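# Put the bin on the desks with the refill bottle upright

## Task

Finish with the cart parked beside the desks, the bin sitting on the desks, and the refill bottle upright inside the bin. The task fails if the bin, the refill bottle or any other container touches the floor, or if the robot falls or ends up leaning.

## Robot and tools

ROBOT. A LinearBot: an omnidirectional base with a column about 1.7 m high. A carriage rides the column (lift_m) and holds two six-joint arms, left and right, each ending in a five-finger hand. Arm bases sit at about 0.57 m + lift_m above the floor, and carriage parts reach 0.15 m below them. A hand point reaches 0.78 m from its shoulder but only about 0.4 m below its arm base; straight fingers extend 0.07 m further. Parked arm: joints 1 to 6 = 0, 0.05, 0.05, 1.45, 0, 0; parked, the robot is about 0.85 m wide and 0.65 m long. Cameras: carriage_camera (fixed, facing forward, tilted roughly 20 degrees down), left_wrist_camera and right_wrist_camera (on the little-finger side of each wrist, aimed at that hand's point). Images are 896x504.

FRAMES. Base frame, in metres: origin on the floor below the base centre, x forward, y left, z up. The left_hand and right_hand readings are hand points in this frame; they often read higher than the real hand, especially at long reach or under load. base_odometry is in the odometry frame (the base frame at scene start), counts only wheel turns (slip counts as travel) and gives heading in rad, left positive, -3.142 to 3.142.

move. One action per call. base: an object with exactly one key, a relative offset from where the base last reported itself: translate_m (-2 to 2 m, forward positive), strafe_m (-2 to 2 m, left positive) or rotate_rad (-6.3 to 6.3 rad, counter-clockwise positive). joints: a single flat object for both arms and the lift, keyed by name; every value is an absolute target. lift_m 0 to 1 m. For each side (left_/right_): joint1_rad -2.617 to 3.054 (yaw about vertical, 0 forward, positive left); joint2_rad 0 to 3.141 (shoulder: 0 upper arm back and level, 1.57 up, 3.14 forward); joint3_rad 0 to 3.141 (elbow, 0 folded, 3.14 straight); joint4_rad -1.57 to 1.57 (wrist pitch, positive lifts fingertips); joint5_rad -1.57 to 1.57 (wrist yaw, positive turns fingertips right); joint6_rad -2.094 to 2.094 (roll about the finger axis, positive clockwise viewed from the forearm). Hand keys <side>_hand_little, _ring, _middle, _index, _thumb_bend run -1 (curled) to +1 (straight); _thumb_turn +1 beside the palm, -1 opposite the fingers. <side>_hand_force_limit (-1 to 1, about 0 to 10 N at the fingertip, 15 N for thumb motors) and <side>_hand_speed (-0.96 to 1; full speed from +0.48) are settings, not motions; at start they are 0 and -0.8. Omitted joints keep their old targets and may still push toward them. speeds: per-action top speeds, translate_m and strafe_m 0.02 to 0.5 m/s, rotate_rad 0.05 to 1.57 rad/s, lift_m 0.08 to 0.27 m/s (default 0.25). min_time_s: 0.1 to 8 s, the shortest duration of each arm motion; 2 or more gives straighter hand paths, a too-short value causes fast swings and overshoot. No action exceeds 15 s; a move halts after 14 s with time_out. cameras: list of names or ["all"]; [] none. blocking: true (default) returns when everything rests; false returns in about 0.5 s while motion continues, and a later move overrides only the parts it names.

wait: seconds 0 to 10, plus cameras; returns early once running moves finish. stop: brakes all running motions (not instantly; the base coasts). zoom_image: camera and region [x0, y0, x1, y1] in pixels of that camera's latest image, at most 504 per side. show_instructions: reference pages. finished_scene: optional scene 1; ends the scene irreversibly, so the goal must hold without the robot.

RESULTS. The pictures line lists image order. The move line reads done or the worst status. base_status/joint_status words: moving, done, off_target (rested short, may still press), contact_stop, time_out (target dropped, holds in place), not_followed (arm targets withheld, usually to avoid self-collision; resend that arm its current readings with joint 1 turned away, then the other arm), limit_stop_at_motor_heat. A refused call or an unrequested stop cancels the remaining move, wait and finished_scene calls in that reply. <side>_hand_stopped_by gives six words for little, ring, middle, index, thumb_bend, thumb_turn: moving, target, force, stalled, fault. <side>_<motor>_load_n are fingertip loads in N, positive when pushed open; a lost grip shows as load near 0. motor_effort is percent of maximum with the peak in brackets; a lift effort that keeps dropping while lowering means a hand or load is resting on something. on_its_own reports uncommanded behaviour. MOTOR HOT warns of heating; at 100 °C the arm goes limp for 30 to 60 s.

HANDS. The hand point is 0.045 m in front of the palm; its +z runs along straight fingers, +y out of the palm. With the thumb turned opposite the fingers, the hand wraps objects 0.035 to 0.065 m thick, handles down to 0.025 m. Each finger motor moves only when its target changes, and locks on reaching it or hitting the force limit. Close at hand_speed -0.94 or lower for a soft grip. A wrist bracket on the little-finger side can snag things.

AVOID. Letting the bin, bottle or any container reach the floor; dropping or releasing moving items. Tipping: keep the carriage low and arms near the body when loaded or driving; do not swing both loaded stretched arms fast; do not back under a desk edge; do not drive away from something held fast. Arms must never strike or squeeze each other. Do not slam into furniture; after a contact_stop, back off about 0.2 m. Arms have no contact stop and keep pushing when blocked. Park arms when idle to limit heating.

Each tool is called as a command line: name --argument value for each argument, lists and objects as JSON in quotes; but a table of rows of numbers goes row by row, as --pt "numbers of a row", without its own name.

Reference images:

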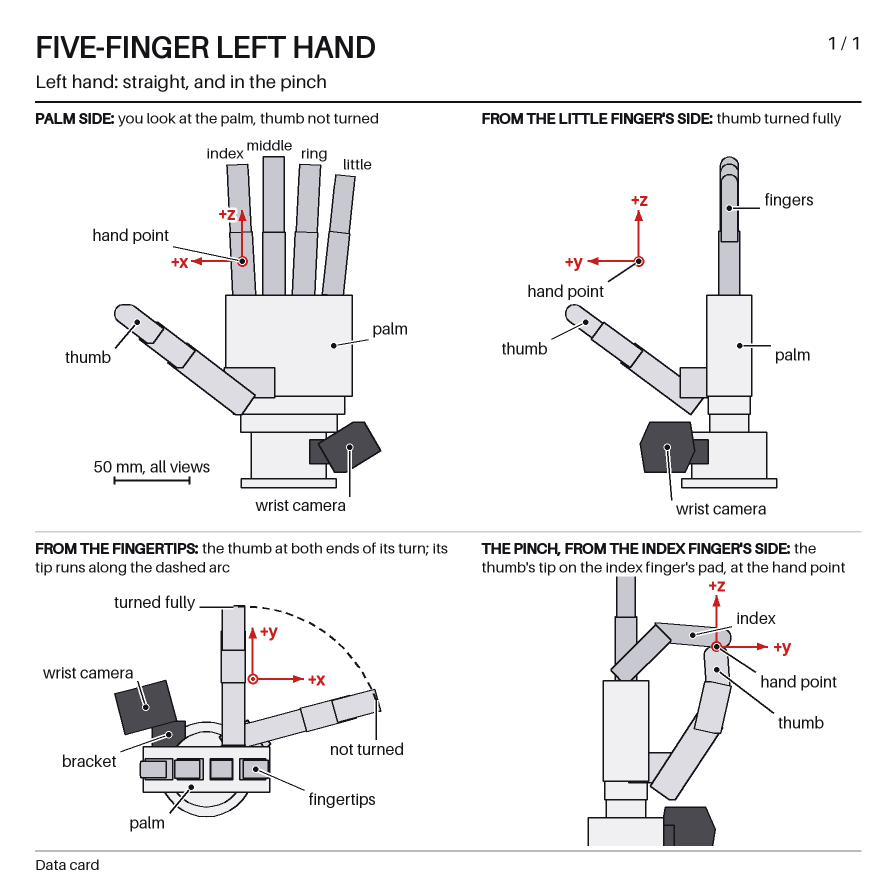

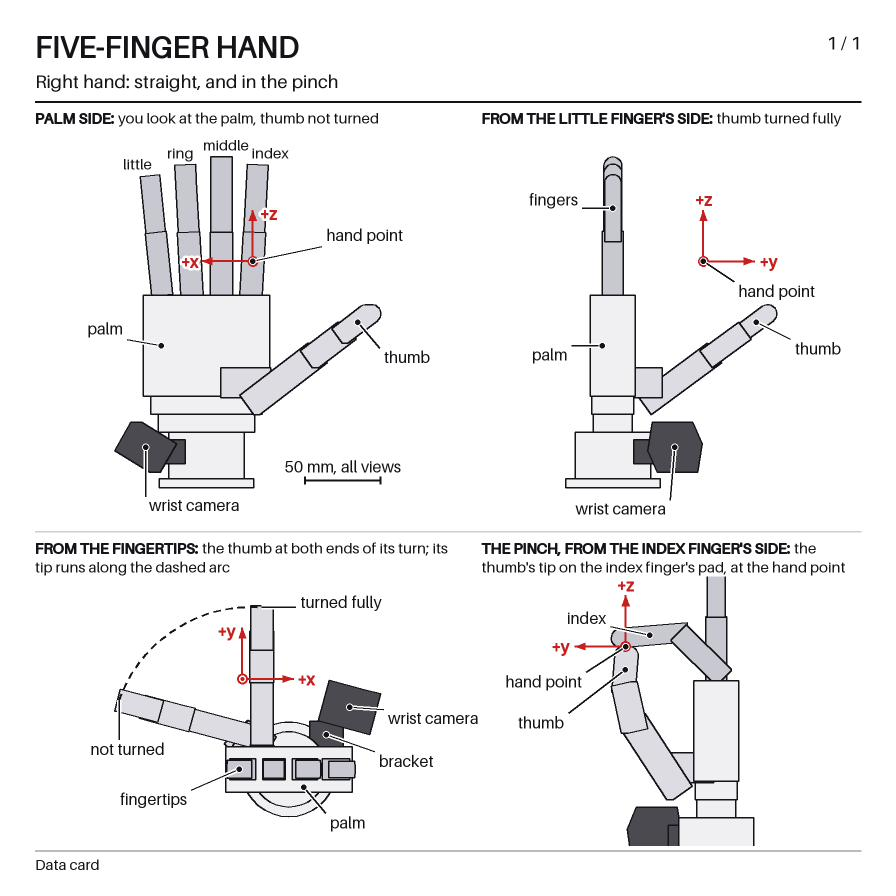

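## Session

move

Scene clock: 0.00 s.
Joint torques (N m): no reading
base_odometry: x=+0.000 y=+0.000 heading=+0.000
base_status: not commanded
joint_positions: lift_m=+0.300 left_joint1_rad=+0.005 left_joint2_rad=+0.067 left_joint3_rad=+0.061 left_joint4_rad=+1.428 left_joint5_rad=+0.041 left_joint6_rad=+0.040 right_joint1_rad=+0.019 right_joint2_rad=+0.054 right_joint3_rad=+0.028 right_joint4_rad=+1.453 right_joint5_rad=+0.017 right_joint6_rad=-0.047 left_hand_little=+1.000 left_hand_ring=+1.000 left_hand_middle=+1.000 left_hand_index=+1.000 left_hand_thumb_turn=+1.000 left_hand_thumb_bend=+1.000 left_hand_force_limit=+0.000 left_hand_speed=-0.800 right_hand_little=+1.000 right_hand_ring=+1.000 right_hand_middle=+1.000 right_hand_index=+1.000 right_hand_thumb_turn=+1.000 right_hand_thumb_bend=+1.000 right_hand_force_limit=+0.000 right_hand_speed=-0.800
joint_status: not commanded
left_hand_stopped_by: target,target,target,target,target,target
right_hand_stopped_by: target,target,target,target,target,target
left_little_load_n: 0.0
left_ring_load_n: 0.5
left_middle_load_n: 0.0
left_index_load_n: 0.0
left_thumb_bend_load_n: 0.0
left_thumb_turn_load_n: 0.0
right_little_load_n: 0.0
right_ring_load_n: 0.0
right_middle_load_n: 0.0
right_index_load_n: 0.0
right_thumb_bend_load_n: 0.0
right_thumb_turn_load_n: 0.0
motor_effort: lift_m=+33 drive_wheels=-1
left_hand: x=+0.3236 y=+0.2671 z=+1.3449 quat_wxyz=(+0.720, -0.037, +0.068, -0.690) (m; base frame)
right_hand: x=+0.3227 y=-0.2763 z=+1.3390 quat_wxyz=(+0.695, -0.047, +0.055, -0.716) (m; base frame)
pictures: carriage_camera, left_wrist_camera, right_wrist_camera

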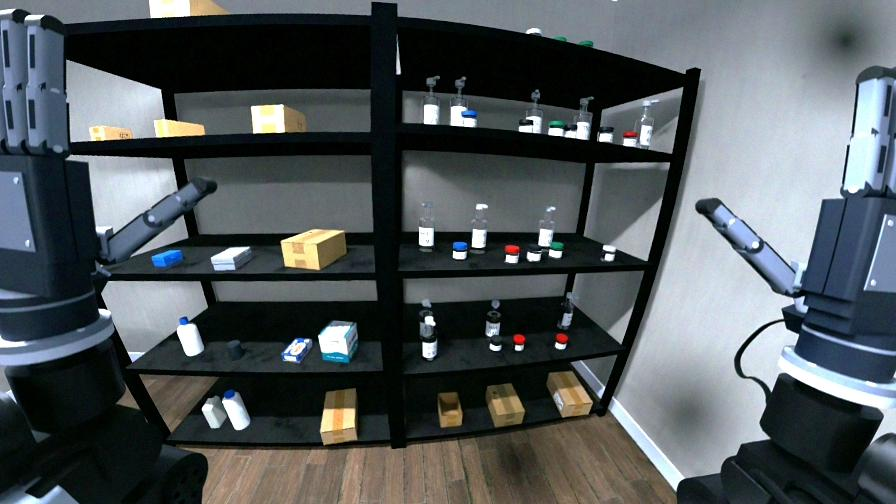

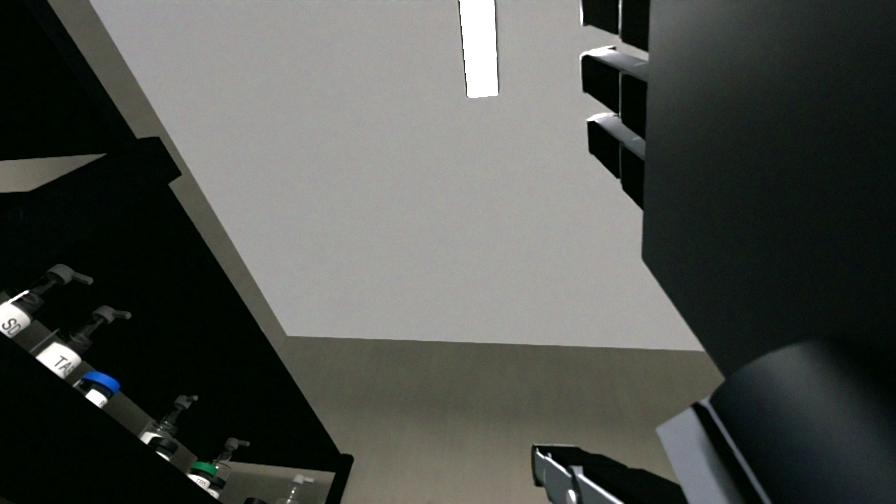

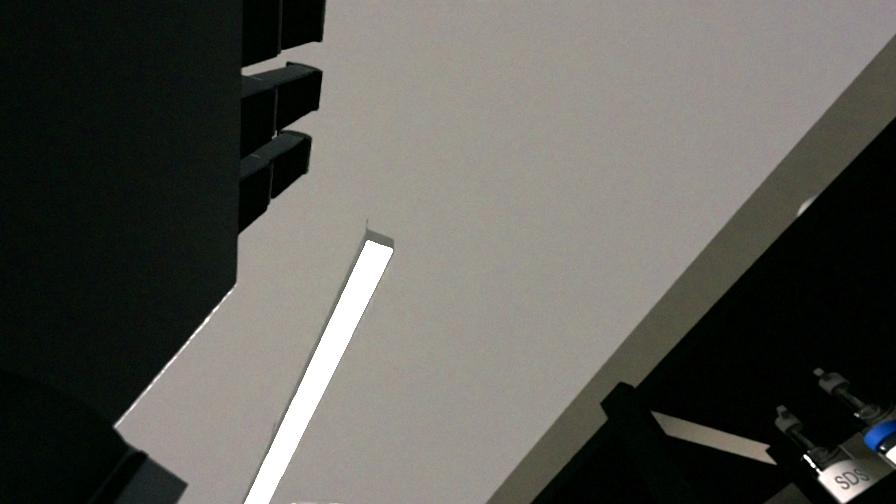

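move --base '{"rotate_rad": 1.2}' --cameras '["carriage_camera"]'

move --base '{"rotate_rad": 1.2}' --cameras '["carriage_camera"]'

move --base '{"rotate_rad": 1.2}' --cameras '["carriage_camera"]'

move --base '{"rotate_rad": 1.2}' --cameras '["carriage_camera"]'

Scene clock: 3.00 s.
Joint torques (N m): left_arm=[0.32 3.4 5.3 0.02 0.03 0.02] | right_arm=[-0.44 3.55 6.57 0.12 -0.08 0.09]
move: done
base_odometry: x=+0.000 y=+0.000 heading=+1.200
base_status: done
joint_positions: lift_m=+0.300 left_joint1_rad=+0.005 left_joint2_rad=+0.067 left_joint3_rad=+0.061 left_joint4_rad=+1.428 left_joint5_rad=+0.041 left_joint6_rad=+0.040 right_joint1_rad=+0.019 right_joint2_rad=+0.054 right_joint3_rad=+0.028 right_joint4_rad=+1.452 right_joint5_rad=+0.017 right_joint6_rad=-0.047 left_hand_little=+1.000 left_hand_ring=+1.000 left_hand_middle=+1.000 left_hand_index=+1.000 left_hand_thumb_turn=+1.000 left_hand_thumb_bend=+1.000 left_hand_force_limit=+0.000 left_hand_speed=-0.800 right_hand_little=+1.000 right_hand_ring=+1.000 right_hand_middle=+1.000 right_hand_index=+1.000 right_hand_thumb_turn=+1.000 right_hand_thumb_bend=+1.000 right_hand_force_limit=+0.000 right_hand_speed=-0.800
joint_status: not commanded
left_hand_stopped_by: target,target,target,target,target,target
right_hand_stopped_by: target,target,target,target,target,target
left_little_load_n: 0.0
left_ring_load_n: 0.0
left_middle_load_n: 0.0
left_index_load_n: 0.0
left_thumb_bend_load_n: 0.0
left_thumb_turn_load_n: 0.0
right_little_load_n: 0.0
right_ring_load_n: 0.0
right_middle_load_n: 0.0
right_index_load_n: 0.0
right_thumb_bend_load_n: 0.0
right_thumb_turn_load_n: 0.0
motor_effort: lift_m=+33(34) drive_wheels=+7(18)
left_hand: x=+0.3236 y=+0.2671 z=+1.3449 quat_wxyz=(+0.720, -0.037, +0.068, -0.690) (m; base frame)
right_hand: x=+0.3230 y=-0.2763 z=+1.3389 quat_wxyz=(+0.695, -0.047, +0.056, -0.715) (m; base frame)
pictures: carriage_camera

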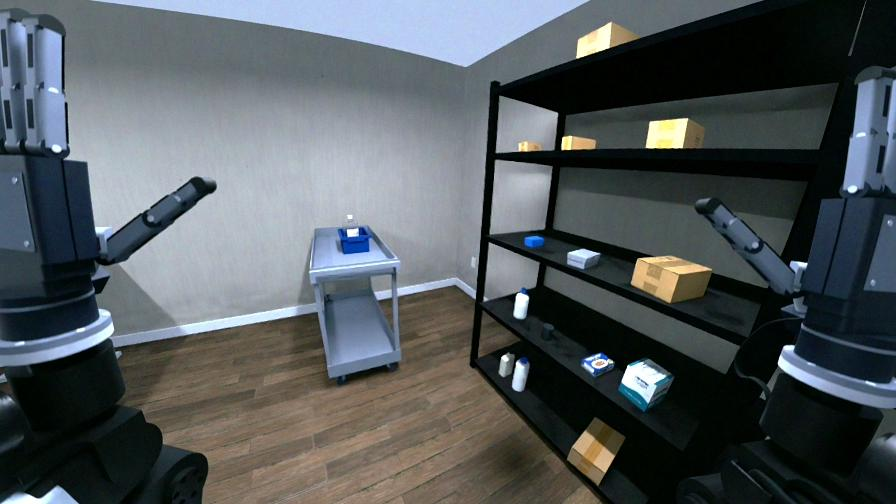

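Scene clock: 5.77 s.
Joint torques (N m): left_arm=[0.31 3.41 5.31 0.03 0.03 0.03] | right_arm=[-0.44 3.55 6.5 0.16 -0.07 0.08]
move: done
base_odometry: x=+0.000 y=+0.000 heading=+2.399
base_status: done
joint_positions: lift_m=+0.300 left_joint1_rad=+0.005 left_joint2_rad=+0.067 left_joint3_rad=+0.061 left_joint4_rad=+1.427 left_joint5_rad=+0.041 left_joint6_rad=+0.040 right_joint1_rad=+0.019 right_joint2_rad=+0.054 right_joint3_rad=+0.028 right_joint4_rad=+1.452 right_joint5_rad=+0.017 right_joint6_rad=-0.047 left_hand_little=+1.000 left_hand_ring=+1.000 left_hand_middle=+1.000 left_hand_index=+1.000 left_hand_thumb_turn=+1.000 left_hand_thumb_bend=+1.000 left_hand_force_limit=+0.000 left_hand_speed=-0.800 right_hand_little=+1.000 right_hand_ring=+1.000 right_hand_middle=+1.000 right_hand_index=+1.000 right_hand_thumb_turn=+1.000 right_hand_thumb_bend=+1.000 right_hand_force_limit=+0.000 right_hand_speed=-0.800
joint_status: not commanded
left_hand_stopped_by: target,target,target,target,target,target
right_hand_stopped_by: target,target,target,target,target,target
left_little_load_n: 0.0
left_ring_load_n: 0.0
left_middle_load_n: 0.0
left_index_load_n: 0.0
left_thumb_bend_load_n: 0.0
left_thumb_turn_load_n: 0.0
right_little_load_n: 0.0
right_ring_load_n: 0.0
right_middle_load_n: 0.0
right_index_load_n: 0.0
right_thumb_bend_load_n: 0.0
right_thumb_turn_load_n: -0.5
motor_effort: lift_m=+33(34) drive_wheels=+7(15)
left_hand: x=+0.3237 y=+0.2671 z=+1.3449 quat_wxyz=(+0.720, -0.037, +0.068, -0.690) (m; base frame)
right_hand: x=+0.3229 y=-0.2763 z=+1.3389 quat_wxyz=(+0.695, -0.047, +0.055, -0.716) (m; base frame)
pictures: carriage_camera

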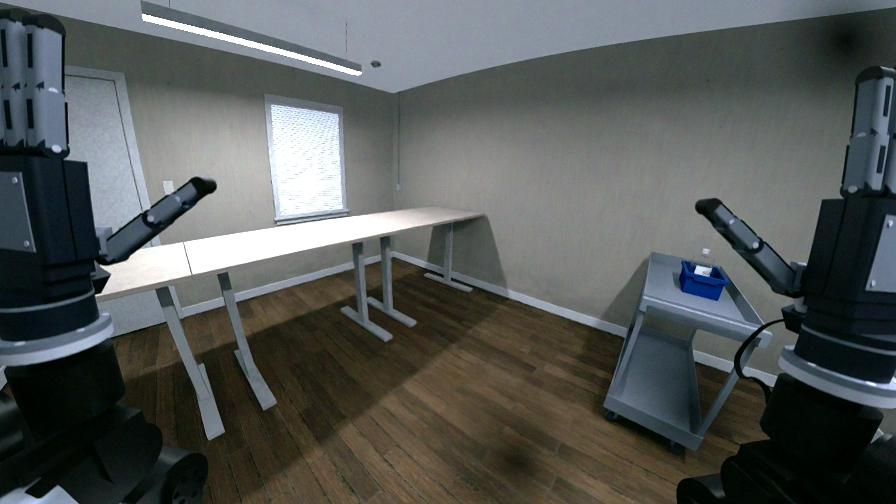

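Scene clock: 8.53 s.
Joint torques (N m): left_arm=[0.34 3.43 5.3 0.03 0.03 0.03] | right_arm=[-0.5 3.41 6.5 0.13 -0.05 0.1]
move: done
base_odometry: x=+0.000 y=+0.000 heading=-2.685
base_status: done
joint_positions: lift_m=+0.300 left_joint1_rad=+0.005 left_joint2_rad=+0.067 left_joint3_rad=+0.061 left_joint4_rad=+1.427 left_joint5_rad=+0.041 left_joint6_rad=+0.040 right_joint1_rad=+0.019 right_joint2_rad=+0.054 right_joint3_rad=+0.028 right_joint4_rad=+1.452 right_joint5_rad=+0.017 right_joint6_rad=-0.047 left_hand_little=+1.000 left_hand_ring=+1.000 left_hand_middle=+1.000 left_hand_index=+1.000 left_hand_thumb_turn=+1.000 left_hand_thumb_bend=+1.000 left_hand_force_limit=+0.000 left_hand_speed=-0.800 right_hand_little=+1.000 right_hand_ring=+1.000 right_hand_middle=+1.000 right_hand_index=+1.000 right_hand_thumb_turn=+1.000 right_hand_thumb_bend=+1.000 right_hand_force_limit=+0.000 right_hand_speed=-0.800
joint_status: not commanded
left_hand_stopped_by: target,target,target,target,target,target
right_hand_stopped_by: target,target,target,target,target,target
left_little_load_n: -0.5
left_ring_load_n: 0.0
left_middle_load_n: 0.0
left_index_load_n: 0.0
left_thumb_bend_load_n: 0.0
left_thumb_turn_load_n: 0.0
right_little_load_n: 0.0
right_ring_load_n: 0.0
right_middle_load_n: 0.0
right_index_load_n: 0.0
right_thumb_bend_load_n: 0.0
right_thumb_turn_load_n: 0.0
motor_effort: lift_m=+33(34) drive_wheels=+4(14)
left_hand: x=+0.3237 y=+0.2671 z=+1.3449 quat_wxyz=(+0.720, -0.037, +0.068, -0.690) (m; base frame)
right_hand: x=+0.3229 y=-0.2763 z=+1.3389 quat_wxyz=(+0.695, -0.047, +0.055, -0.716) (m; base frame)
pictures: carriage_camera

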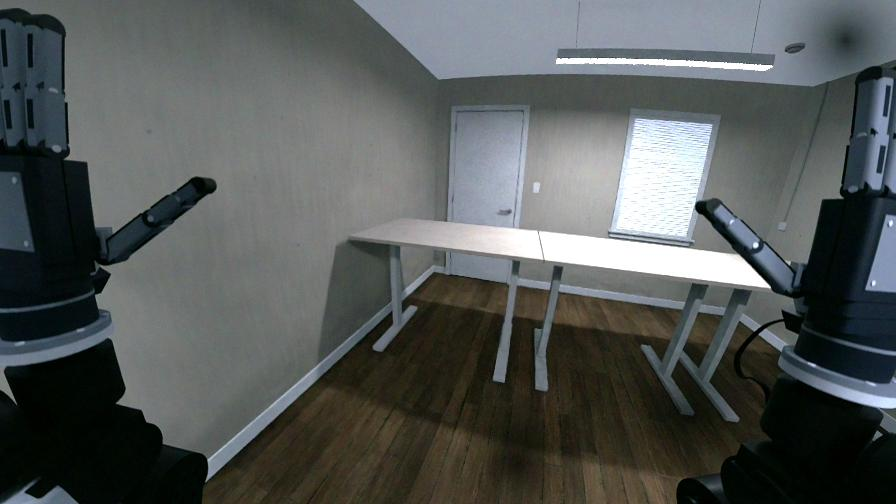

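Scene clock: 11.30 s.
Joint torques (N m): left_arm=[0.32 3.41 5.31 0.02 0.03 0.03] | right_arm=[-0.54 3.49 6.41 0.15 -0.05 0.09]
move: done
base_odometry: x=+0.000 y=+0.000 heading=-1.485
base_status: done
joint_positions: lift_m=+0.300 left_joint1_rad=+0.005 left_joint2_rad=+0.067 left_joint3_rad=+0.061 left_joint4_rad=+1.427 left_joint5_rad=+0.041 left_joint6_rad=+0.040 right_joint1_rad=+0.019 right_joint2_rad=+0.054 right_joint3_rad=+0.028 right_joint4_rad=+1.452 right_joint5_rad=+0.017 right_joint6_rad=-0.047 left_hand_little=+1.000 left_hand_ring=+1.000 left_hand_middle=+1.000 left_hand_index=+1.000 left_hand_thumb_turn=+1.000 left_hand_thumb_bend=+1.000 left_hand_force_limit=+0.000 left_hand_speed=-0.800 right_hand_little=+1.000 right_hand_ring=+1.000 right_hand_middle=+1.000 right_hand_index=+1.000 right_hand_thumb_turn=+1.000 right_hand_thumb_bend=+1.000 right_hand_force_limit=+0.000 right_hand_speed=-0.800
joint_status: not commanded
left_hand_stopped_by: target,target,target,target,target,target
right_hand_stopped_by: target,target,target,target,target,target
left_little_load_n: 0.0
left_ring_load_n: 0.0
left_middle_load_n: 0.0
left_index_load_n: 0.0
left_thumb_bend_load_n: 0.0
left_thumb_turn_load_n: 0.0
right_little_load_n: 0.0
right_ring_load_n: 0.0
right_middle_load_n: 0.0
right_index_load_n: 0.0
right_thumb_bend_load_n: 0.0
right_thumb_turn_load_n: 0.0
motor_effort: lift_m=+34(34) drive_wheels=+6(14)
left_hand: x=+0.3237 y=+0.2671 z=+1.3449 quat_wxyz=(+0.720, -0.037, +0.068, -0.690) (m; base frame)
right_hand: x=+0.3229 y=-0.2763 z=+1.3389 quat_wxyz=(+0.695, -0.047, +0.055, -0.716) (m; base frame)
pictures: carriage_camera

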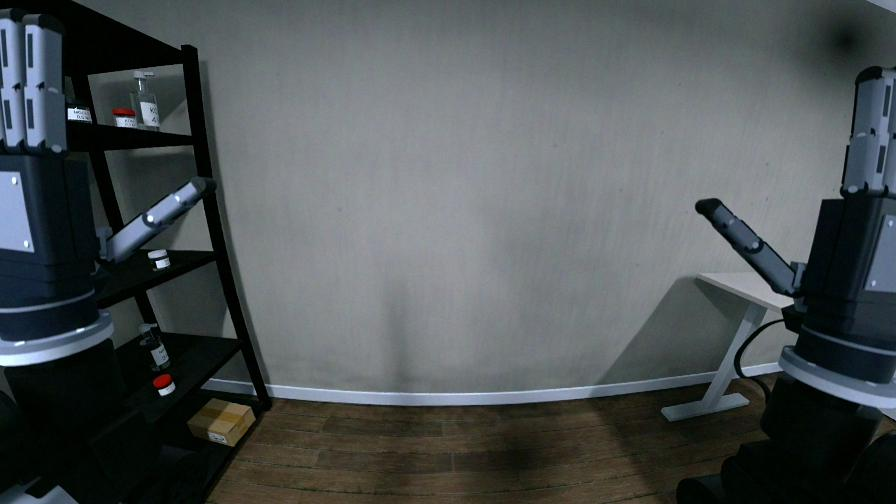

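move --base '{"rotate_rad": 3.0}' --cameras '["carriage_camera"]'

zoom_image --camera "carriage_camera" --region '[360, 180, 560, 300]'

Scene clock: 15.73 s.
Joint torques (N m): left_arm=[0.35 3.4 5.3 0.03 0.03 0.02] | right_arm=[-0.34 3.45 6.46 0.13 -0.07 0.1]
move: done
base_odometry: x=+0.000 y=+0.000 heading=+1.515
base_status: done
joint_positions: lift_m=+0.300 left_joint1_rad=+0.005 left_joint2_rad=+0.067 left_joint3_rad=+0.061 left_joint4_rad=+1.427 left_joint5_rad=+0.041 left_joint6_rad=+0.040 right_joint1_rad=+0.019 right_joint2_rad=+0.054 right_joint3_rad=+0.028 right_joint4_rad=+1.450 right_joint5_rad=+0.017 right_joint6_rad=-0.047 left_hand_little=+1.000 left_hand_ring=+1.000 left_hand_middle=+1.000 left_hand_index=+1.000 left_hand_thumb_turn=+1.000 left_hand_thumb_bend=+1.000 left_hand_force_limit=+0.000 left_hand_speed=-0.800 right_hand_little=+1.000 right_hand_ring=+1.000 right_hand_middle=+1.000 right_hand_index=+1.000 right_hand_thumb_turn=+1.000 right_hand_thumb_bend=+1.000 right_hand_force_limit=+0.000 right_hand_speed=-0.800
joint_status: not commanded
left_hand_stopped_by: target,target,target,target,target,target
right_hand_stopped_by: target,target,target,target,target,target
left_little_load_n: 0.0
left_ring_load_n: 0.0
left_middle_load_n: 0.0
left_index_load_n: 0.0
left_thumb_bend_load_n: 0.0
left_thumb_turn_load_n: 0.0
right_little_load_n: 0.0
right_ring_load_n: 0.0
right_middle_load_n: 0.0
right_index_load_n: 0.0
right_thumb_bend_load_n: 0.0
right_thumb_turn_load_n: 0.0
motor_effort: lift_m=+33(34) drive_wheels=+5(15)
left_hand: x=+0.3237 y=+0.2671 z=+1.3449 quat_wxyz=(+0.720, -0.037, +0.068, -0.690) (m; base frame)
right_hand: x=+0.3234 y=-0.2762 z=+1.3387 quat_wxyz=(+0.695, -0.048, +0.056, -0.715) (m; base frame)
pictures: carriage_camera

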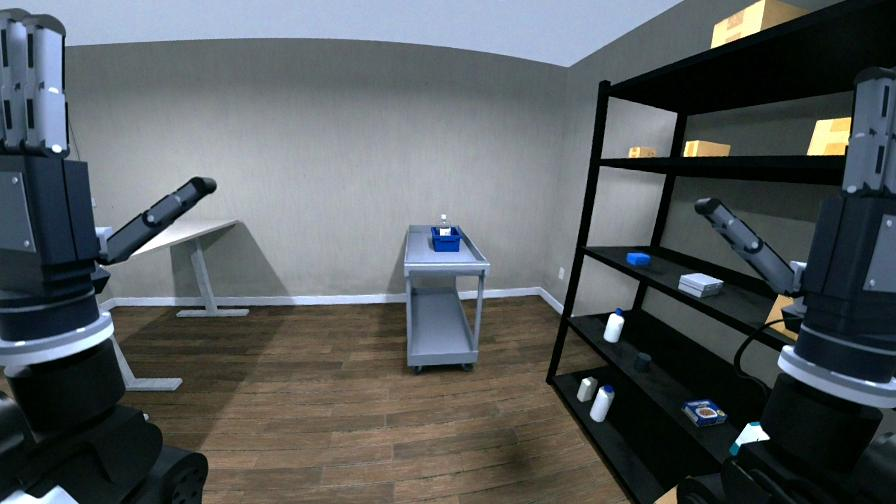

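Scaled by 2.520.

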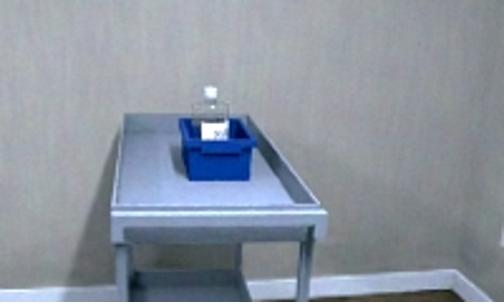

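move --base '{"rotate_rad": 0.2}' --cameras '[]' --joints '{"lift_m": 0.6}'

move --base '{"translate_m": 0.6}' --cameras '["carriage_camera"]'

zoom_image --camera "carriage_camera" --region '[400, 230, 650, 400]'

Scene clock: 20.77 s.
Joint torques (N m): left_arm=[0.32 3.43 5.34 0.03 0.04 0.02] | right_arm=[-0.47 3.41 6.42 0.15 -0.04 0.06]
move: done
base_odometry: x=+0.000 y=+0.000 heading=+1.714
base_status: done
joint_positions: lift_m=+0.600 left_joint1_rad=+0.005 left_joint2_rad=+0.067 left_joint3_rad=+0.061 left_joint4_rad=+1.427 left_joint5_rad=+0.041 left_joint6_rad=+0.040 right_joint1_rad=+0.019 right_joint2_rad=+0.054 right_joint3_rad=+0.028 right_joint4_rad=+1.450 right_joint5_rad=+0.017 right_joint6_rad=-0.047 left_hand_little=+1.000 left_hand_ring=+1.000 left_hand_middle=+1.000 left_hand_index=+1.000 left_hand_thumb_turn=+1.000 left_hand_thumb_bend=+1.000 left_hand_force_limit=+0.000 left_hand_speed=-0.800 right_hand_little=+1.000 right_hand_ring=+1.000 right_hand_middle=+1.000 right_hand_index=+1.000 right_hand_thumb_turn=+1.000 right_hand_thumb_bend=+1.000 right_hand_force_limit=+0.000 right_hand_speed=-0.800
joint_status: all done
left_hand_stopped_by: target,target,target,target,target,target
right_hand_stopped_by: target,target,target,target,target,target
left_little_load_n: 0.0
left_ring_load_n: 0.0
left_middle_load_n: 0.0
left_index_load_n: 0.0
left_thumb_bend_load_n: 0.0
left_thumb_turn_load_n: 0.0
right_little_load_n: 0.0
right_ring_load_n: 0.0
right_middle_load_n: 0.0
right_index_load_n: 0.0
right_thumb_bend_load_n: 0.0
right_thumb_turn_load_n: 0.0
motor_effort: lift_m=+32(39) drive_wheels=+4(13)
left_hand: x=+0.3237 y=+0.2671 z=+1.6450 quat_wxyz=(+0.720, -0.037, +0.068, -0.690) (m; base frame)
right_hand: x=+0.3235 y=-0.2762 z=+1.6388 quat_wxyz=(+0.695, -0.048, +0.056, -0.715) (m; base frame)
pictures: none
No camera images: "cameras" was empty.

Scene clock: 24.17 s.
Joint torques (N m): left_arm=[0.34 3.41 5.3 0.03 0.04 0.02] | right_arm=[-0.46 3.51 6.39 0.13 -0.03 0.12]
move: done
base_odometry: x=-0.087 y=+0.594 heading=+1.715
base_status: done
joint_positions: lift_m=+0.600 left_joint1_rad=+0.005 left_joint2_rad=+0.067 left_joint3_rad=+0.061 left_joint4_rad=+1.425 left_joint5_rad=+0.041 left_joint6_rad=+0.040 right_joint1_rad=+0.019 right_joint2_rad=+0.054 right_joint3_rad=+0.028 right_joint4_rad=+1.449 right_joint5_rad=+0.017 right_joint6_rad=-0.047 left_hand_little=+1.000 left_hand_ring=+1.000 left_hand_middle=+1.000 left_hand_index=+1.000 left_hand_thumb_turn=+1.000 left_hand_thumb_bend=+1.000 left_hand_force_limit=+0.000 left_hand_speed=-0.800 right_hand_little=+1.000 right_hand_ring=+1.000 right_hand_middle=+1.000 right_hand_index=+1.000 right_hand_thumb_turn=+1.000 right_hand_thumb_bend=+1.000 right_hand_force_limit=+0.000 right_hand_speed=-0.800
joint_status: not commanded
left_hand_stopped_by: target,target,target,target,target,target
right_hand_stopped_by: target,target,target,target,target,target
left_little_load_n: 0.0
left_ring_load_n: 0.0
left_middle_load_n: 0.0
left_index_load_n: 0.0
left_thumb_bend_load_n: 0.0
left_thumb_turn_load_n: 0.0
right_little_load_n: 0.0
right_ring_load_n: 0.0
right_middle_load_n: 0.0
right_index_load_n: 0.0
right_thumb_bend_load_n: 0.0
right_thumb_turn_load_n: 0.0
motor_effort: lift_m=+32(33) drive_wheels=-8(22)
left_hand: x=+0.3242 y=+0.2671 z=+1.6447 quat_wxyz=(+0.720, -0.038, +0.069, -0.690) (m; base frame)
right_hand: x=+0.3236 y=-0.2762 z=+1.6387 quat_wxyz=(+0.695, -0.048, +0.056, -0.715) (m; base frame)
pictures: carriage_camera
camera_calibration:
carriage_camera: T_world_to_cam=[[0.0352865, -0.998669, 0.0376146, -0.0642005], [-0.293126, -0.0463251, -0.954951, 1.58651], [0.955422, 0.022671, -0.294371, 0.348877], [0, 0, 0, 1]] pos_world=[0.133988, 0.00147071, 1.62015]

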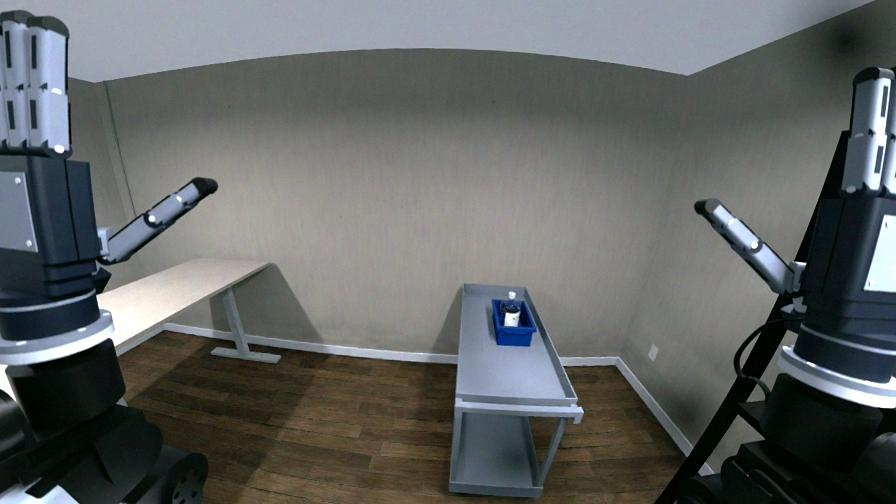

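Scaled by 2.016.

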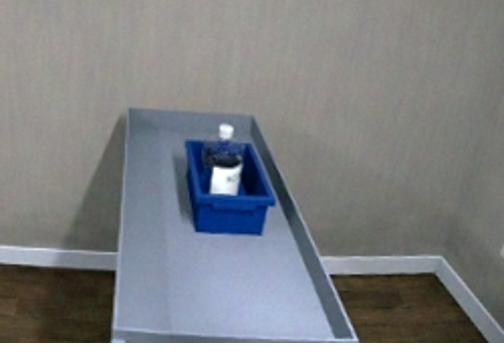

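move --base '{"strafe_m": 0.62}' --cameras '[]'

move --base '{"translate_m": 1.28}' --cameras '["carriage_camera"]'

move --base '{"rotate_rad": -1.571}' --cameras '["carriage_camera"]'

Scene clock: 30.10 s.
Joint torques (N m): left_arm=[0.34 3.37 5.3 0.05 0.02 0.02] | right_arm=[-0.27 3.54 6.39 0.14 -0.06 0.08]
move: done
base_odometry: x=-0.700 y=+0.505 heading=+1.715
base_status: done
joint_positions: lift_m=+0.600 left_joint1_rad=+0.004 left_joint2_rad=+0.067 left_joint3_rad=+0.061 left_joint4_rad=+1.425 left_joint5_rad=+0.041 left_joint6_rad=+0.040 right_joint1_rad=+0.019 right_joint2_rad=+0.054 right_joint3_rad=+0.028 right_joint4_rad=+1.449 right_joint5_rad=+0.016 right_joint6_rad=-0.047 left_hand_little=+1.000 left_hand_ring=+1.000 left_hand_middle=+1.000 left_hand_index=+1.000 left_hand_thumb_turn=+1.000 left_hand_thumb_bend=+1.000 left_hand_force_limit=+0.000 left_hand_speed=-0.800 right_hand_little=+1.000 right_hand_ring=+1.000 right_hand_middle=+1.000 right_hand_index=+1.000 right_hand_thumb_turn=+1.000 right_hand_thumb_bend=+1.000 right_hand_force_limit=+0.000 right_hand_speed=-0.800
joint_status: not commanded
left_hand_stopped_by: target,target,target,target,target,target
right_hand_stopped_by: target,target,target,target,target,target
left_little_load_n: 0.0
left_ring_load_n: 0.0
left_middle_load_n: 0.0
left_index_load_n: 0.0
left_thumb_bend_load_n: 0.0
left_thumb_turn_load_n: 0.0
right_little_load_n: 0.0
right_ring_load_n: 0.0
right_middle_load_n: 0.0
right_index_load_n: 0.0
right_thumb_bend_load_n: 0.0
right_thumb_turn_load_n: 0.0
motor_effort: lift_m=+32(33) drive_wheels=-3(12)
left_hand: x=+0.3242 y=+0.2671 z=+1.6447 quat_wxyz=(+0.719, -0.038, +0.069, -0.690) (m; base frame)
right_hand: x=+0.3236 y=-0.2762 z=+1.6387 quat_wxyz=(+0.695, -0.048, +0.056, -0.715) (m; base frame)
pictures: none
No camera images: "cameras" was empty.

Scene clock: 34.97 s.
Joint torques (N m): left_arm=[0.35 3.47 5.29 0.03 0.03 0.02] | right_arm=[-0.42 3.54 6.35 0.18 -0.04 0.09]
move: done
base_odometry: x=-0.885 y=+1.772 heading=+1.715
base_status: done
joint_positions: lift_m=+0.600 left_joint1_rad=+0.004 left_joint2_rad=+0.067 left_joint3_rad=+0.061 left_joint4_rad=+1.426 left_joint5_rad=+0.041 left_joint6_rad=+0.040 right_joint1_rad=+0.019 right_joint2_rad=+0.054 right_joint3_rad=+0.028 right_joint4_rad=+1.451 right_joint5_rad=+0.016 right_joint6_rad=-0.047 left_hand_little=+1.000 left_hand_ring=+1.000 left_hand_middle=+1.000 left_hand_index=+1.000 left_hand_thumb_turn=+1.000 left_hand_thumb_bend=+1.000 left_hand_force_limit=+0.000 left_hand_speed=-0.800 right_hand_little=+1.000 right_hand_ring=+1.000 right_hand_middle=+1.000 right_hand_index=+1.000 right_hand_thumb_turn=+1.000 right_hand_thumb_bend=+1.000 right_hand_force_limit=+0.000 right_hand_speed=-0.800
joint_status: not commanded
left_hand_stopped_by: target,target,target,target,target,target
right_hand_stopped_by: target,target,target,target,target,target
left_little_load_n: 0.0
left_ring_load_n: 0.0
left_middle_load_n: 0.0
left_index_load_n: 0.0
left_thumb_bend_load_n: -0.5
left_thumb_turn_load_n: 0.0
right_little_load_n: 0.0
right_ring_load_n: 0.0
right_middle_load_n: -0.5
right_index_load_n: 0.0
right_thumb_bend_load_n: 0.0
right_thumb_turn_load_n: 0.0
motor_effort: lift_m=+32(33) drive_wheels=-4(15)
left_hand: x=+0.3241 y=+0.2671 z=+1.6448 quat_wxyz=(+0.719, -0.038, +0.069, -0.690) (m; base frame)
right_hand: x=+0.3231 y=-0.2762 z=+1.6389 quat_wxyz=(+0.695, -0.047, +0.055, -0.715) (m; base frame)
pictures: carriage_camera
camera_calibration:
carriage_camera: T_world_to_cam=[[0.0352865, -0.998669, 0.0376146, -0.0642005], [-0.293126, -0.0463251, -0.954951, 1.58651], [0.955422, 0.022671, -0.294371, 0.348877], [0, 0, 0, 1]] pos_world=[0.133988, 0.00147071, 1.62015]

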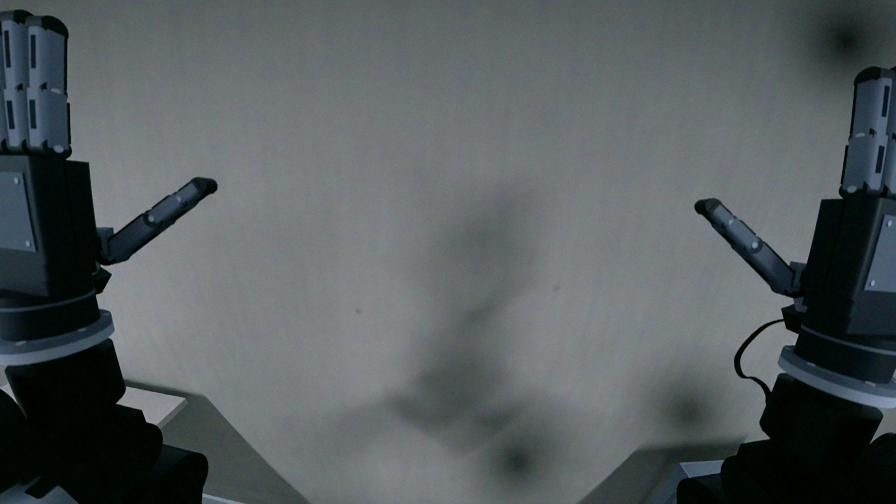

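Scene clock: 38.07 s.
Joint torques (N m): left_arm=[0.34 3.44 5.33 0.06 0.03 0.02] | right_arm=[-0.46 3.55 6.48 0.11 -0.06 0.09]
move: done
base_odometry: x=-0.885 y=+1.772 heading=+0.145
base_status: done
joint_positions: lift_m=+0.600 left_joint1_rad=+0.004 left_joint2_rad=+0.067 left_joint3_rad=+0.061 left_joint4_rad=+1.425 left_joint5_rad=+0.041 left_joint6_rad=+0.040 right_joint1_rad=+0.019 right_joint2_rad=+0.054 right_joint3_rad=+0.028 right_joint4_rad=+1.451 right_joint5_rad=+0.016 right_joint6_rad=-0.047 left_hand_little=+1.000 left_hand_ring=+1.000 left_hand_middle=+1.000 left_hand_index=+1.000 left_hand_thumb_turn=+1.000 left_hand_thumb_bend=+1.000 left_hand_force_limit=+0.000 left_hand_speed=-0.800 right_hand_little=+1.000 right_hand_ring=+1.000 right_hand_middle=+1.000 right_hand_index=+1.000 right_hand_thumb_turn=+1.000 right_hand_thumb_bend=+1.000 right_hand_force_limit=+0.000 right_hand_speed=-0.800
joint_status: not commanded
left_hand_stopped_by: target,target,target,target,target,target
right_hand_stopped_by: target,target,target,target,target,target
left_little_load_n: 0.0
left_ring_load_n: 0.0
left_middle_load_n: 0.0
left_index_load_n: 0.0
left_thumb_bend_load_n: 0.0
left_thumb_turn_load_n: 0.0
right_little_load_n: 0.0
right_ring_load_n: 0.0
right_middle_load_n: 0.0
right_index_load_n: 0.5
right_thumb_bend_load_n: 0.0
right_thumb_turn_load_n: 0.0
motor_effort: lift_m=+32(33) drive_wheels=+7(13)
left_hand: x=+0.3243 y=+0.2671 z=+1.6447 quat_wxyz=(+0.719, -0.038, +0.069, -0.690) (m; base frame)
right_hand: x=+0.3232 y=-0.2762 z=+1.6389 quat_wxyz=(+0.695, -0.047, +0.056, -0.715) (m; base frame)
pictures: carriage_camera
camera_calibration:
carriage_camera: T_world_to_cam=[[0.0352865, -0.998669, 0.0376146, -0.0642005], [-0.293126, -0.0463251, -0.954951, 1.58651], [0.955422, 0.022671, -0.294371, 0.348877], [0, 0, 0, 1]] pos_world=[0.133988, 0.00147071, 1.62015]

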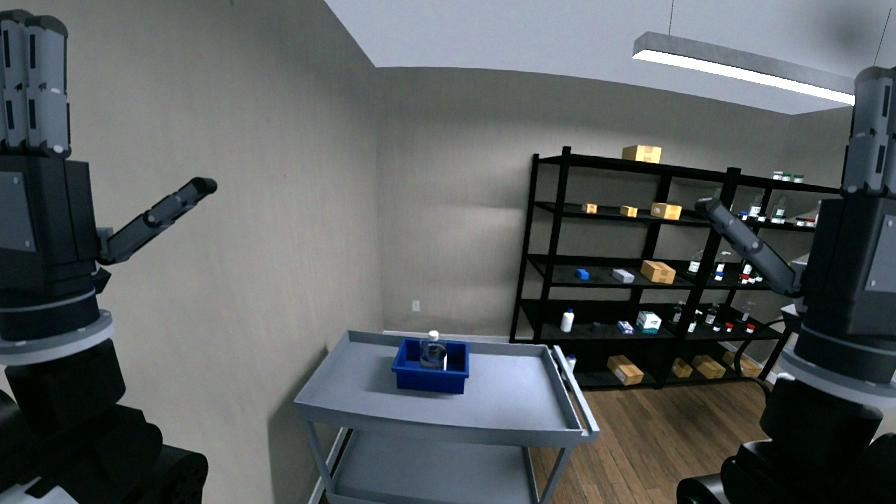

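zoom_image --camera "carriage_camera" --region '[350, 310, 510, 410]'

zoom_image --camera "carriage_camera" --region '[510, 320, 640, 470]'

Scaled by 3.150.

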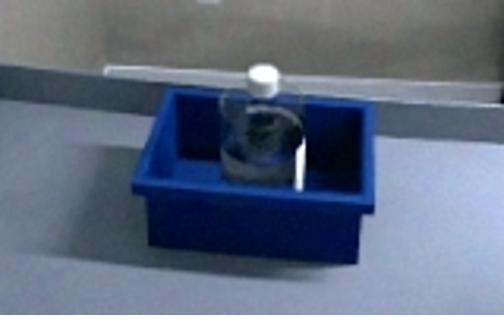

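Scaled by 3.360.

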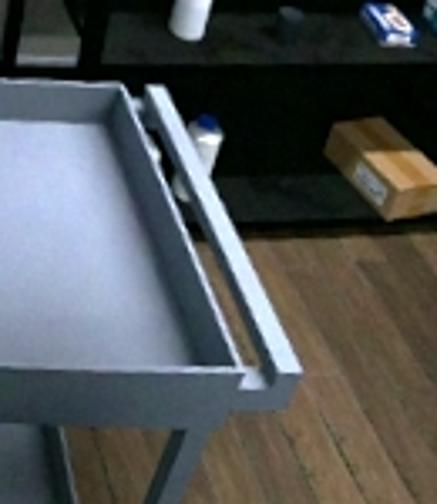

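move --joints '{"left_joint2_rad": 1.4, "left_joint3_rad": 1.3, "left_joint4_rad": -1.47, "left_joint6_rad": -1.571, "left_joint5_rad": 0, "left_joint1_rad": 0, "right_joint2_rad": 1.4, "right_joint3_rad": 1.3, "right_joint4_rad": -1.47, "right_joint6_rad": 1.571, "right_joint5_rad": 0, "right_joint1_rad": 0}' --base '{"rotate_rad": -0.02}' --min_time_s 3 --cameras '["all"]'

Scene clock: 44.63 s.
Joint torques (N m): left_arm=[-0.01 -3.48 7.32 0.27 -0.03 -0.15] | right_arm=[-1.09 -3.43 9.44 0.22 -0.2 0.21]
move: done
base_odometry: x=-0.885 y=+1.772 heading=+0.125
base_status: done
joint_positions: lift_m=+0.600 left_joint1_rad=+0.004 left_joint2_rad=+1.390 left_joint3_rad=+1.278 left_joint4_rad=-1.452 left_joint5_rad=+0.014 left_joint6_rad=-1.555 right_joint1_rad=+0.007 right_joint2_rad=+1.393 right_joint3_rad=+1.269 right_joint4_rad=-1.460 right_joint5_rad=+0.013 right_joint6_rad=+1.561 left_hand_little=+1.000 left_hand_ring=+1.000 left_hand_middle=+1.000 left_hand_index=+1.000 left_hand_thumb_turn=+1.000 left_hand_thumb_bend=+1.000 left_hand_force_limit=+0.000 left_hand_speed=-0.800 right_hand_little=+1.000 right_hand_ring=+1.000 right_hand_middle=+1.000 right_hand_index=+1.000 right_hand_thumb_turn=+1.000 right_hand_thumb_bend=+1.000 right_hand_force_limit=+0.000 right_hand_speed=-0.800
joint_status: all done
left_hand_stopped_by: target,target,target,target,target,target
right_hand_stopped_by: target,target,target,target,target,target
left_little_load_n: 0.0
left_ring_load_n: 0.0
left_middle_load_n: 0.0
left_index_load_n: 0.0
left_thumb_bend_load_n: 0.0
left_thumb_turn_load_n: 0.0
right_little_load_n: 0.0
right_ring_load_n: 0.0
right_middle_load_n: 0.0
right_index_load_n: 0.0
right_thumb_bend_load_n: 0.0
right_thumb_turn_load_n: 0.0
motor_effort: lift_m=+32(33) drive_wheels=+4(13)
left_hand: x=+0.4757 y=+0.2406 z=+1.3390 quat_wxyz=(-0.007, -1.000, +0.006, -0.004) (m; base frame)
right_hand: x=+0.4711 y=-0.2433 z=+1.3337 quat_wxyz=(-0.007, -0.008, +1.000, -0.007) (m; base frame)
pictures: carriage_camera, left_wrist_camera, right_wrist_camera
camera_calibration:
carriage_camera: T_world_to_cam=[[0.0352865, -0.998669, 0.0376146, -0.0641967], [-0.293126, -0.0463251, -0.954951, 1.58641], [0.955422, 0.022671, -0.294371, 0.348848], [0, 0, 0, 1]] pos_world=[0.133988, 0.00147071, 1.62005]
left_wrist_camera: T_world_to_cam=[[0.261622, 0.963476, -0.0571719, -0.272556], [0.79689, -0.182208, 0.575992, -1.11532], [0.544537, -0.196252, -0.815454, 0.996673], [0, 0, 0, 1]] pos_world=[0.417365, 0.25498, 1.43957]
right_wrist_camera: T_world_to_cam=[[-0.273018, 0.961528, -0.0304233, 0.404343], [0.844533, 0.254702, 0.471053, -0.965362], [0.460679, 0.102912, -0.88158, 1.09455], [0, 0, 0, 1]] pos_world=[0.421437, -0.255549, 1.43197]

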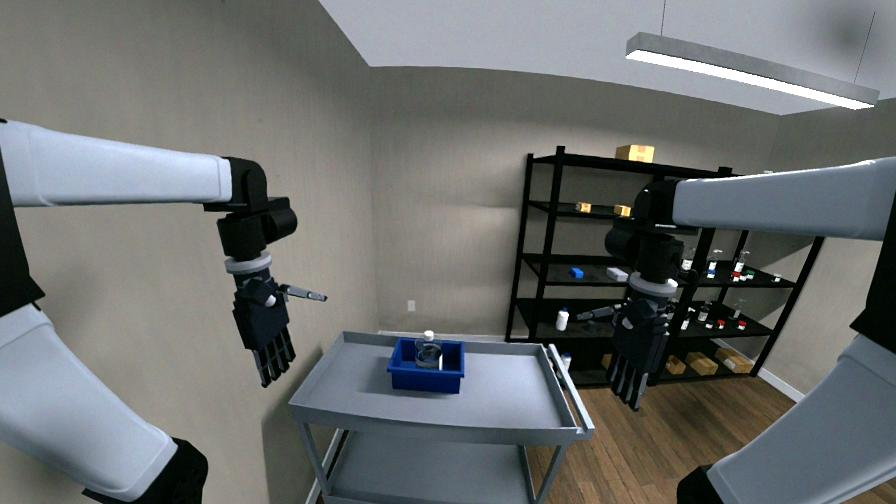

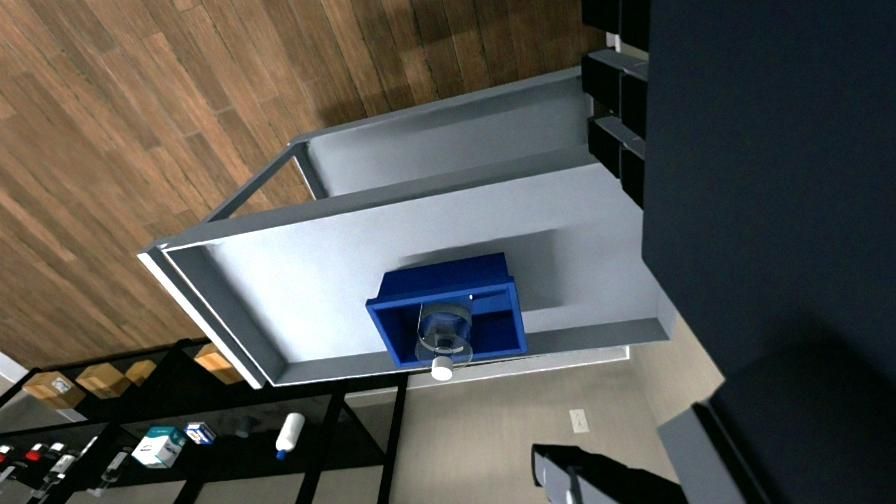

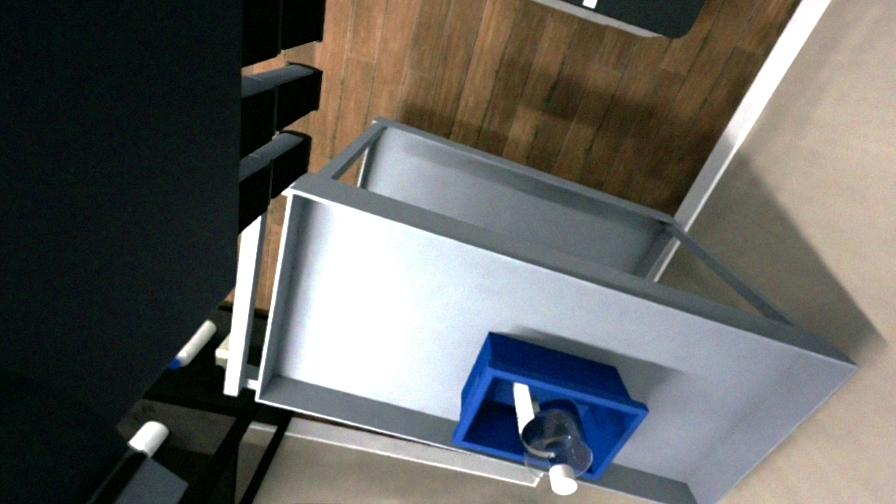

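zoom_image --camera "right_wrist_camera" --region '[420, 310, 680, 504]'

zoom_image --camera "left_wrist_camera" --region '[340, 230, 560, 400]'

Scaled by 1.938.

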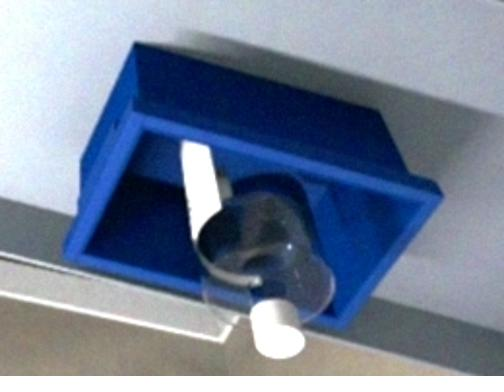

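Scaled by 2.291.

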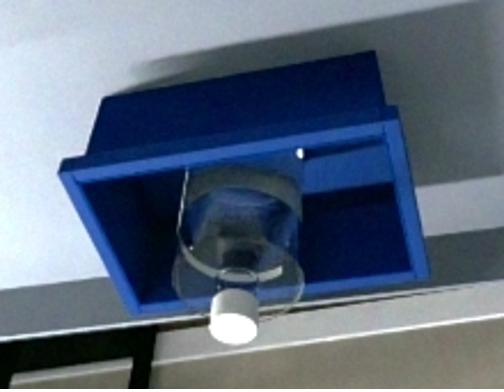

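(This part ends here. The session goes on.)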